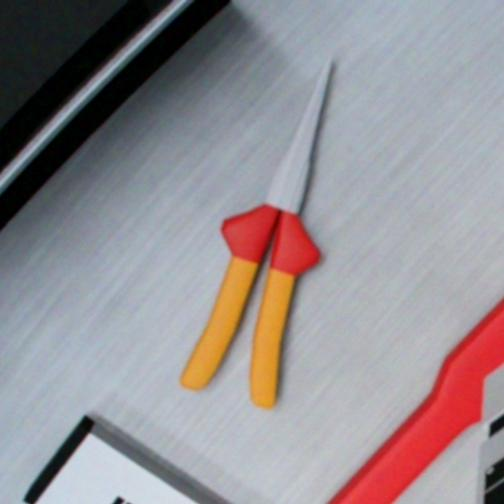

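Call:
move([
  [0.053,0.0167,0.0285,0.1548,0.3301,0.3421,-0.1781,0.2,0.0029,0.6957,-0.0836,0.2,-0.0438,0.6957,0.99,0,0.99,0.99,-0.58,0.677,0.2247,0.1676,0.75,-0.4,0,0,0,0,0,0,0.754,0,0.576,0.696,0.754,0,0.576,0.696,0.754,0,0.576,0.696,0.714,0.678,0.226,0.168,0.4,-0.6],
  [0.2233,0.0383,0.2777,-0.3085,-0.6580,-0.6818,-0.1781,0.2,0.0029,0.6957,-0.0836,0.2,-0.0438,0.6957,0.99,0,0.99,0.99,-0.58,0.677,0.2247,0.1676,0.75,-0.4,0,0,0,0,0,0,0.754,0,0.576,0.696,0.754,0,0.576,0.696,0.754,0,0.576,0.696,0.714,0.678,0.226,0.168,0.4,-0.6],
], speed=0.5, blend=[0.03,0])

Scene clock: 60.73 s.
left_arm: end_effector_position=(+0.5899, +0.3596, +0.1599) hand_goal=(-0.178, +0.200, +0.002, +0.696, -0.084, +0.200, -0.044, +0.696, +0.990, +0.000, +0.990, +0.990, -0.580, +0.678, +0.224, +0.168) hand_measured=(-0.178, +0.198, +0.006, +0.694, -0.084, +0.198, -0.040, +0.698, +0.978, +0.000, +0.984, +0.986, -0.582, +0.678, +0.222, +0.166) hand_current_ma=(+1, -2, +9, -4, +0, -3, +8, +5, -33, +0, -12, -6, -2, -1, -7, -5) hand_state=(goal, goal, goal, goal, goal, goal, goal, goal, goal, goal, goal, goal, goal, goal, goal, goal) hand_current_limit=0.75 hand_speed=-0.40 end_effector_quat_wxyz=(+0.135, -0.154, +0.739, -0.642) | right_arm: end_effector_position=(+0.3781, -0.5862, +0.6699) hand_goal=(+0.754, +0.000, +0.576, +0.696, +0.754, +0.000, +0.576, +0.696, +0.754, +0.000, +0.576, +0.696, +0.714, +0.678, +0.226, +0.168) hand_measured=(+0.754, +0.000, +0.576, +0.696, +0.754, +0.000, +0.576, +0.696, +0.754, +0.000, +0.576, +0.696, +0.714, +0.678, +0.224, +0.168) hand_current_ma=(+0, +0, +0, +0, +0, +0, +0, +0, +0, +0, +0, +0, +0, +0, -1, +0) hand_state=(goal, goal, goal, goal, goal, goal, goal, goal, goal, goal, goal, goal, goal, goal, goal, goal) hand_current_limit=0.40 hand_speed=-0.60 end_effector_quat_wxyz=(+0.000, +0.000, +1.000, +0.000)
Joint positions: left_arm=[0.78 -0.686 -1.317 2.135 -0.661 2.037 0.072] | right_arm=[-0.75 -0.281 -1.775 1.606 1.739 1.571 1.29]
Joint torques (N m): left_arm=[11.46 -37.32 -43.61 -3.7 2.66 2.5] | right_arm=[0.55 -18.22 -39.36 4.01 0.6 0.32]
Wrist force (N): left_arm=[0.7 0.2 0.0] | right_arm=[-0.1 -0.1 -0.3]
Wrist torque (N m): left_arm=[-0.09 -0.01 0.06] | right_arm=[0.00 0.02 -0.02]
Wrist force, peak (N): left_arm=[0.8 0.7 0.5] | right_arm=[0.5 -0.1 -0.2]
Hand target: left_arm +0.5900, +0.3596, +0.1598; +0.135, -0.154, +0.739, -0.642 | right_arm +0.3781, -0.5862, +0.6699; +0.000, +0.000, +1.000, +0.000
Off the commanded pose: left_arm 0.000 m, 0 deg | right_arm 0.000 m, 0 deg.
left_rail: position_m=0.780 speed_m_s=0.50 position_status=done
right_rail: position_m=-0.750 position_status=done
move: done

Call:
move(target=[0,0.1238,0.0174,0,0,0,-0.1781,0.2,0.0029,0.6957,-0.0836,0.2,-0.0438,0.6957,0.99,0,0.99,0.99,-0.58,0.677,0.2247,0.1676,0.75,-0.4,0,0,0,0,0,0,0.754,0,0.576,0.696,0.754,0,0.576,0.696,0.754,0,0.576,0.696,0.714,0.678,0.226,0.168,0.4,-0.6], speed=0.1)

Call:
move(target=[0,0.0536,0.0075,0,0,0,-0.1781,0.2,0.0029,0.6957,-0.0836,0.2,-0.0438,0.6957,0.99,0,0.99,0.99,-0.58,0.677,0.2247,0.1676,0.75,-0.4,0,0,0,0,0,0,0.754,0,0.576,0.696,0.754,0,0.576,0.696,0.754,0,0.576,0.696,0.714,0.678,0.226,0.168,0.4,-0.6], speed=0.03, stop_force=5, cameras=["cam_left_wrist"])

Scene clock: 62.17 s.
left_arm: end_effector_position=(+0.5900, +0.3596, +0.0849) hand_goal=(-0.178, +0.200, +0.002, +0.696, -0.084, +0.200, -0.044, +0.696, +0.990, +0.000, +0.990, +0.990, -0.580, +0.678, +0.224, +0.168) hand_measured=(-0.178, +0.198, +0.006, +0.694, -0.084, +0.198, -0.040, +0.698, +0.978, +0.000, +0.984, +0.986, -0.582, +0.678, +0.222, +0.166) hand_current_ma=(+1, -2, +9, -4, -1, -3, +8, +5, -33, +0, -12, -6, -2, -1, -7, -5) hand_state=(goal, goal, goal, goal, goal, goal, goal, goal, goal, goal, goal, goal, goal, goal, goal, goal) hand_current_limit=0.75 hand_speed=-0.40 end_effector_quat_wxyz=(+0.135, -0.154, +0.739, -0.642) | right_arm: end_effector_position=(+0.3781, -0.5862, +0.6699) hand_goal=(+0.754, +0.000, +0.576, +0.696, +0.754, +0.000, +0.576, +0.696, +0.754, +0.000, +0.576, +0.696, +0.714, +0.678, +0.226, +0.168) hand_measured=(+0.754, +0.000, +0.576, +0.696, +0.754, +0.000, +0.576, +0.696, +0.754, +0.000, +0.576, +0.696, +0.714, +0.678, +0.224, +0.168) hand_current_ma=(+0, +0, +0, +0, +0, +0, +0, +0, +0, +0, +0, +0, +0, +0, -1, +0) hand_state=(goal, goal, goal, goal, goal, goal, goal, goal, goal, goal, goal, goal, goal, goal, goal, goal) hand_current_limit=0.40 hand_speed=-0.60 end_effector_quat_wxyz=(+0.000, +0.000, +1.000, +0.000)
Joint positions: left_arm=[0.78 -0.686 -1.203 2.17 -0.81 2.038 0.072] | right_arm=[-0.75 -0.281 -1.775 1.606 1.739 1.571 1.29]
Joint torques (N m): left_arm=[11.9 -40.43 -13.75 -3.07 2.7 -1.01] | right_arm=[-1.16 -18.46 -38.73 4.17 0.67 0.47]
Wrist force (N): left_arm=[0.7 0.2 0.4] | right_arm=[0.2 -0.2 -0.1]
Wrist torque (N m): left_arm=[-0.12 -0.01 0.09] | right_arm=[-0.02 -0.03 0.01]
Wrist force, peak (N): left_arm=[0.6 -1.1 0.5] | right_arm=[0.4 0.0 -0.2]
Hand target: left_arm +0.5900, +0.3596, +0.0848; +0.135, -0.154, +0.739, -0.642 | right_arm +0.3781, -0.5862, +0.6699; +0.000, +0.000, +1.000, +0.000
Off the commanded pose: left_arm 0.000 m, 0 deg | right_arm 0.000 m, 0 deg.
left_rail: position_m=0.780 speed_m_s=0.50 position_status=done
right_rail: position_m=-0.750 position_status=done
move: done

Scene clock: 64.53 s.
left_arm: end_effector_position=(+0.5900, +0.3597, +0.0555) hand_goal=(-0.178, +0.200, +0.002, +0.696, -0.084, +0.200, -0.044, +0.696, +0.990, +0.000, +0.990, +0.990, -0.580, +0.678, +0.224, +0.168) hand_measured=(-0.178, +0.198, +0.006, +0.694, -0.084, +0.198, -0.040, +0.698, +0.978, +0.000, +0.984, +0.986, -0.582, +0.678, +0.222, +0.166) hand_current_ma=(+0, -2, +9, -4, -1, -3, +7, +5, -33, +0, -12, -6, -2, -1, -6, -5) hand_state=(goal, goal, goal, goal, goal, goal, goal, goal, goal, goal, goal, goal, goal, goal, goal, goal) hand_current_limit=0.75 hand_speed=-0.40 end_effector_quat_wxyz=(+0.135, -0.154, +0.739, -0.642) | right_arm: end_effector_position=(+0.3781, -0.5862, +0.6699) hand_goal=(+0.754, +0.000, +0.576, +0.696, +0.754, +0.000, +0.576, +0.696, +0.754, +0.000, +0.576, +0.696, +0.714, +0.678, +0.226, +0.168) hand_measured=(+0.754, +0.000, +0.576, +0.696, +0.754, +0.000, +0.576, +0.696, +0.754, +0.000, +0.576, +0.696, +0.714, +0.678, +0.224, +0.168) hand_current_ma=(+0, +0, +0, +0, +0, +0, +0, +0, +0, +0, +0, +0, +0, +0, -1, +0) hand_state=(goal, goal, goal, goal, goal, goal, goal, goal, goal, goal, goal, goal, goal, goal, goal, goal) hand_current_limit=0.40 hand_speed=-0.60 end_effector_quat_wxyz=(+0.000, +0.000, +1.000, +0.000)
Joint positions: left_arm=[0.78 -0.686 -1.154 2.179 -0.868 2.038 0.072] | right_arm=[-0.75 -0.281 -1.775 1.606 1.739 1.571 1.29]
Joint torques (N m): left_arm=[9.68 -61.7 -34.59 1.22 -1.96 0.97] | right_arm=[-1.59 -21.76 -38.29 4.43 0.65 -0.01]
Wrist force (N): left_arm=[0.8 -5.8 -0.2] | right_arm=[0.0 0.1 -0.1]
Wrist torque (N m): left_arm=[-0.99 -0.04 0.62] | right_arm=[0.02 0.00 0.00]
Wrist force, peak (N): left_arm=[9.9 -34.0 -2.4] | right_arm=[0.1 0.3 -0.4]
Hand target: left_arm +0.5900, +0.3597, +0.0555; +0.135, -0.154, +0.739, -0.642 (not the last commanded pose) | right_arm +0.3781, -0.5862, +0.6699; +0.000, +0.000, +1.000, +0.000
Off the commanded pose: left_arm 0.003 m, 0 deg | right_arm 0.000 m, 0 deg.
left_rail: position_m=0.780 speed_m_s=0.50 position_status=done
right_rail: position_m=-0.750 position_status=done
move: contact (left_arm)
camera_calibration:
cam_left_wrist: T_world_to_cam=[[0.732683, 0.279226, 0.620652, -0.604411], [-0.678453, 0.371544, 0.633763, 0.19178], [-0.0536361, -0.885431, 0.461666, 0.444795], [0, 0, 0, 1]] pos_world=[0.596812, 0.491348, 0.0482385]
Images, in order (width x height): cam_left_wrist 672x504.

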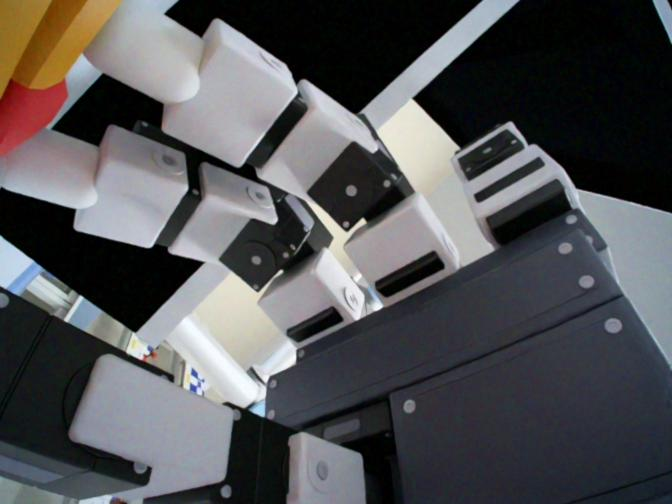

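Call:
move([
  [0,-0.0322,-0.0045,0,0,0,-0.1781,0.2,0.0029,0.6957,-0.0836,0.2,-0.0438,0.6957,0.99,0,0.99,0.99,-0.58,0.677,0.2247,0.1676,0.75,-0.4,0,0,0,0,0,0,0.754,0,0.576,0.696,0.754,0,0.576,0.696,0.754,0,0.576,0.696,0.714,0.678,0.226,0.168,0.4,-0.6],
  [-0.0007,-0.034,0.0083,-0.0333,0,0,-0.1781,0.2,0.0029,0.6957,-0.0836,0.2,-0.0438,0.6957,0.99,0,0.99,0.99,-0.58,0.677,0.2247,0.1676,0.75,-0.4,0,0,0,0,0,0,0.754,0,0.576,0.696,0.754,0,0.576,0.696,0.754,0,0.576,0.696,0.714,0.678,0.226,0.168,0.4,-0.6],
], speed=0.08, blend=[0.003,0])

Call:
move(target=[0,0.0445,0.0111,0,0,0,-0.1781,0.2,0.0029,0.6957,-0.0836,0.2,-0.0438,0.6957,0.99,0,0.99,0.99,-0.58,0.677,0.2247,0.1676,0.75,-0.4,0,0,0,0,0,0,0.754,0,0.576,0.696,0.754,0,0.576,0.696,0.754,0,0.576,0.696,0.714,0.678,0.226,0.168,0.4,-0.6], speed=0.03, stop_force=5)

Scene clock: 67.53 s.
left_arm: end_effector_position=(+0.5935, +0.3527, +0.0750) hand_goal=(-0.178, +0.200, +0.002, +0.696, -0.084, +0.200, -0.044, +0.696, +0.990, +0.000, +0.990, +0.990, -0.580, +0.678, +0.224, +0.168) hand_measured=(-0.192, +0.198, +0.006, +0.694, -0.084, +0.198, -0.040, +0.698, +0.978, +0.000, +0.984, +0.986, -0.582, +0.678, +0.222, +0.166) hand_current_ma=(-41, -2, +9, -4, -1, -3, +7, +5, -33, +0, -12, -6, -2, -1, -6, -5) hand_state=(goal, goal, goal, goal, goal, goal, goal, goal, goal, goal, goal, goal, goal, goal, goal, goal) hand_current_limit=0.75 hand_speed=-0.40 end_effector_quat_wxyz=(+0.127, -0.161, +0.771, -0.603) | right_arm: end_effector_position=(+0.3781, -0.5862, +0.6699) hand_goal=(+0.754, +0.000, +0.576, +0.696, +0.754, +0.000, +0.576, +0.696, +0.754, +0.000, +0.576, +0.696, +0.714, +0.678, +0.226, +0.168) hand_measured=(+0.754, +0.000, +0.576, +0.696, +0.754, +0.000, +0.576, +0.696, +0.754, +0.000, +0.576, +0.696, +0.714, +0.678, +0.224, +0.168) hand_current_ma=(+0, +0, +0, +0, +0, +0, +0, +0, +0, +0, +0, +0, +0, +0, -1, +0) hand_state=(goal, goal, goal, goal, goal, goal, goal, goal, goal, goal, goal, goal, goal, goal, goal, goal) hand_current_limit=0.40 hand_speed=-0.60 end_effector_quat_wxyz=(+0.000, +0.000, +1.000, +0.000)
Joint positions: left_arm=[0.78 -0.703 -1.186 2.11 -0.653 2.011 0.119] | right_arm=[-0.75 -0.281 -1.775 1.606 1.739 1.571 1.29]
Joint torques (N m): left_arm=[-9.25 -42.44 -39.82 0.82 -1.59 2.6] | right_arm=[1.49 -19.12 -39.63 4.23 0.85 0.33]
Wrist force (N): left_arm=[-0.5 0.0 -2.0] | right_arm=[0.0 0.2 -0.1]
Wrist torque (N m): left_arm=[-0.03 0.05 0.01] | right_arm=[0.03 0.00 0.00]
Wrist force, peak (N): left_arm=[0.7 -5.9 0.1] | right_arm=[0.1 0.2 -0.4]
Hand target: left_arm +0.5935, +0.3527, +0.0750; +0.127, -0.161, +0.771, -0.602 | right_arm +0.3781, -0.5862, +0.6699; +0.000, +0.000, +1.000, +0.000
Off the commanded pose: left_arm 0.000 m, 0 deg | right_arm 0.000 m, 0 deg.
left_rail: position_m=0.780 speed_m_s=0.50 position_status=done
right_rail: position_m=-0.750 position_status=done
move: done

Scene clock: 69.37 s.
left_arm: end_effector_position=(+0.5935, +0.3527, +0.0475) hand_goal=(-0.178, +0.200, +0.002, +0.696, -0.084, +0.200, -0.044, +0.696, +0.990, +0.000, +0.990, +0.990, -0.580, +0.678, +0.224, +0.168) hand_measured=(-0.196, +0.198, +0.006, +0.694, -0.076, +0.202, -0.054, +0.694, +0.978, +0.000, +0.984, +0.986, -0.582, +0.678, +0.222, +0.166) hand_current_ma=(-48, -2, +9, -4, +17, +2, -21, -5, -33, +0, -12, -6, -2, -1, -6, -5) hand_state=(goal, goal, goal, goal, goal, goal, goal, goal, goal, goal, goal, goal, goal, goal, goal, goal) hand_current_limit=0.75 hand_speed=-0.40 end_effector_quat_wxyz=(+0.127, -0.161, +0.771, -0.602) | right_arm: end_effector_position=(+0.3781, -0.5862, +0.6699) hand_goal=(+0.754, +0.000, +0.576, +0.696, +0.754, +0.000, +0.576, +0.696, +0.754, +0.000, +0.576, +0.696, +0.714, +0.678, +0.226, +0.168) hand_measured=(+0.754, +0.000, +0.576, +0.696, +0.754, +0.000, +0.576, +0.696, +0.754, +0.000, +0.576, +0.696, +0.714, +0.678, +0.224, +0.168) hand_current_ma=(+0, +0, +0, +0, +0, +0, +0, +0, +0, +0, +0, +0, +0, +0, -1, +0) hand_state=(goal, goal, goal, goal, goal, goal, goal, goal, goal, goal, goal, goal, goal, goal, goal, goal) hand_current_limit=0.40 hand_speed=-0.60 end_effector_quat_wxyz=(+0.000, +0.000, +1.000, +0.000)
Joint positions: left_arm=[0.78 -0.703 -1.143 2.119 -0.704 2.011 0.119] | right_arm=[-0.75 -0.281 -1.775 1.606 1.739 1.571 1.29]
Joint torques (N m): left_arm=[4.69 -43.27 -11.57 -1.77 1.88 1.11] | right_arm=[1.38 -22.1 -38.93 4.28 1.13 0.31]
Wrist force (N): left_arm=[-1.0 -5.3 -1.9] | right_arm=[0.2 0.0 -0.2]
Wrist torque (N m): left_arm=[-0.08 0.03 0.10] | right_arm=[0.01 -0.02 0.01]
Wrist force, peak (N): left_arm=[-1.0 -5.3 -1.9] | right_arm=[0.4 -0.4 -0.1]
Hand target: left_arm +0.5935, +0.3527, +0.0476; +0.127, -0.161, +0.771, -0.602 | right_arm +0.3781, -0.5862, +0.6699; +0.000, +0.000, +1.000, +0.000
Off the commanded pose: left_arm 0.000 m, 0 deg | right_arm 0.000 m, 0 deg.
left_rail: position_m=0.780 speed_m_s=0.50 position_status=done
right_rail: position_m=-0.750 position_status=done
move: contact (left_arm)

Call:
move(target=[0,-0.0033,-0.0077,0,0,0,-0.1781,0.2,0.0029,0.6957,-0.0836,0.2,-0.0438,0.6957,0.99,0,0.99,0.99,-0.58,0.677,0.2247,0.1676,0.75,-0.4,0,0,0,0,0,0,0.754,0,0.576,0.696,0.754,0,0.576,0.696,0.754,0,0.576,0.696,0.714,0.678,0.226,0.168,0.4,-0.6], speed=0.03)

Call:
execute_actions([
  {"rows":[[0,0,0,0,0,0,-0.30,0.2,0.08,0.6957,-0.23,0.2,0.0,0.6957,0.99,0,0.99,0.99,-0.58,0.677,0.0562,0.0378,0.75,-0.85,0,0,0,0,0,0,0.754,0,0.576,0.696,0.754,0,0.576,0.696,0.754,0,0.576,0.696,0.714,0.678,0.226,0.168,0.4,-0.6]],"steps":45},
], cameras=["cam_left_wrist"])

Scene clock: 70.70 s.
left_arm: end_effector_position=(+0.5919, +0.3563, +0.0505) hand_goal=(-0.178, +0.200, +0.002, +0.696, -0.084, +0.200, -0.044, +0.696, +0.990, +0.000, +0.990, +0.990, -0.580, +0.678, +0.224, +0.168) hand_measured=(-0.182, +0.198, +0.006, +0.694, -0.084, +0.200, -0.046, +0.694, +0.978, +0.000, +0.984, +0.986, -0.582, +0.678, +0.222, +0.166) hand_current_ma=(-9, -2, +9, -4, +1, +0, -3, -3, -33, +0, -12, -6, -2, -1, -6, -5) hand_state=(goal, goal, goal, goal, goal, goal, goal, goal, goal, goal, goal, goal, goal, goal, goal, goal) hand_current_limit=0.75 hand_speed=-0.40 end_effector_quat_wxyz=(+0.127, -0.161, +0.771, -0.602) | right_arm: end_effector_position=(+0.3781, -0.5862, +0.6699) hand_goal=(+0.754, +0.000, +0.576, +0.696, +0.754, +0.000, +0.576, +0.696, +0.754, +0.000, +0.576, +0.696, +0.714, +0.678, +0.226, +0.168) hand_measured=(+0.754, +0.000, +0.576, +0.696, +0.754, +0.000, +0.576, +0.696, +0.754, +0.000, +0.576, +0.696, +0.714, +0.678, +0.224, +0.168) hand_current_ma=(+0, +0, +0, +0, +0, +0, +0, +0, +0, +0, +0, +0, +0, +0, -1, +0) hand_state=(goal, goal, goal, goal, goal, goal, goal, goal, goal, goal, goal, goal, goal, goal, goal, goal) hand_current_limit=0.40 hand_speed=-0.60 end_effector_quat_wxyz=(+0.000, +0.000, +1.000, +0.000)
Joint positions: left_arm=[0.78 -0.7 -1.151 2.123 -0.701 2.014 0.12] | right_arm=[-0.75 -0.281 -1.775 1.606 1.739 1.571 1.29]
Joint torques (N m): left_arm=[10.58 -66.5 -12.33 1.07 2.69 2.23] | right_arm=[1.19 -20.49 -39.43 3.97 0.98 0.29]
Wrist force (N): left_arm=[0.7 0.2 0.1] | right_arm=[0.2 0.0 -0.1]
Wrist torque (N m): left_arm=[-0.07 0.00 0.07] | right_arm=[0.00 -0.03 0.01]
Wrist force, peak (N): left_arm=[-1.2 -5.3 -2.0] | right_arm=[0.0 0.4 -0.2]
Hand target: left_arm +0.5919, +0.3563, +0.0506; +0.127, -0.161, +0.771, -0.602 | right_arm +0.3781, -0.5862, +0.6699; +0.000, +0.000, +1.000, +0.000
Off the commanded pose: left_arm 0.000 m, 0 deg | right_arm 0.000 m, 0 deg.
left_rail: position_m=0.780 speed_m_s=0.50 position_status=done
right_rail: position_m=-0.750 position_status=done
move: done

Scene clock: 72.40 s.
left_arm: end_effector_position=(+0.5919, +0.3564, +0.0506) hand_goal=(-0.300, +0.200, +0.080, +0.696, -0.230, +0.200, +0.000, +0.696, +0.990, +0.000, +0.990, +0.990, -0.580, +0.678, +0.056, +0.038) hand_measured=(-0.254, +0.198, +0.086, +0.696, -0.152, +0.198, +0.010, +0.698, +0.978, +0.000, +0.984, +0.986, -0.580, +0.678, +0.180, +0.104) hand_current_ma=(+159, -4, +11, +0, +308, -2, +23, +2, -33, +0, -12, -6, -1, -1, +481, +327) hand_state=(blocked, goal, goal, goal, blocked, goal, goal, goal, goal, goal, goal, goal, goal, goal, blocked, blocked) hand_current_limit=0.75 hand_speed=-0.85 end_effector_quat_wxyz=(+0.127, -0.161, +0.771, -0.602) | right_arm: end_effector_position=(+0.3781, -0.5862, +0.6699) hand_goal=(+0.754, +0.000, +0.576, +0.696, +0.754, +0.000, +0.576, +0.696, +0.754, +0.000, +0.576, +0.696, +0.714, +0.678, +0.226, +0.168) hand_measured=(+0.754, +0.000, +0.576, +0.696, +0.754, +0.000, +0.576, +0.696, +0.754, +0.000, +0.576, +0.696, +0.714, +0.678, +0.224, +0.168) hand_current_ma=(+0, +0, +0, +0, +0, +0, +0, +0, +0, +0, +0, +0, +0, +0, -1, +0) hand_state=(goal, goal, goal, goal, goal, goal, goal, goal, goal, goal, goal, goal, goal, goal, goal, goal) hand_current_limit=0.40 hand_speed=-0.60 end_effector_quat_wxyz=(+0.000, +0.000, +1.000, +0.000)
Joint positions: left_arm=[0.78 -0.7 -1.152 2.123 -0.701 2.014 0.12] | right_arm=[-0.75 -0.281 -1.775 1.606 1.739 1.571 1.29]
Joint torques (N m): left_arm=[8.75 -58.54 -14.01 0.24 2.99 2.23] | right_arm=[-1.49 -20.68 -39.5 4.05 0.91 0.58]
Wrist force (N): left_arm=[-0.3 -3.3 -1.1] | right_arm=[-0.3 0.0 -0.3]
Wrist torque (N m): left_arm=[-0.23 0.03 0.09] | right_arm=[0.03 0.04 -0.02]
Wrist force, peak (N): left_arm=[-0.5 -3.4 -1.0] | right_arm=[0.2 -0.2 -0.4]
Hand target: left_arm +0.5919, +0.3563, +0.0506; +0.127, -0.161, +0.771, -0.602 | right_arm +0.3781, -0.5862, +0.6699; +0.000, +0.000, +1.000, +0.000
Off the commanded pose: left_arm 0.000 m, 0 deg | right_arm 0.000 m, 0 deg.
left_rail: position_m=0.780 speed_m_s=0.50 position_status=done
right_rail: position_m=-0.750 position_status=done
camera_calibration:
cam_left_wrist: T_world_to_cam=[[0.75855, 0.220101, 0.613317, -0.595629], [-0.650621, 0.307802, 0.694227, 0.200547], [-0.0359803, -0.925642, 0.376686, 0.452481], [0, 0, 0, 1]] pos_world=[0.598575, 0.488205, 0.0556409]
Images, in order (width x height): cam_left_wrist 672x504.

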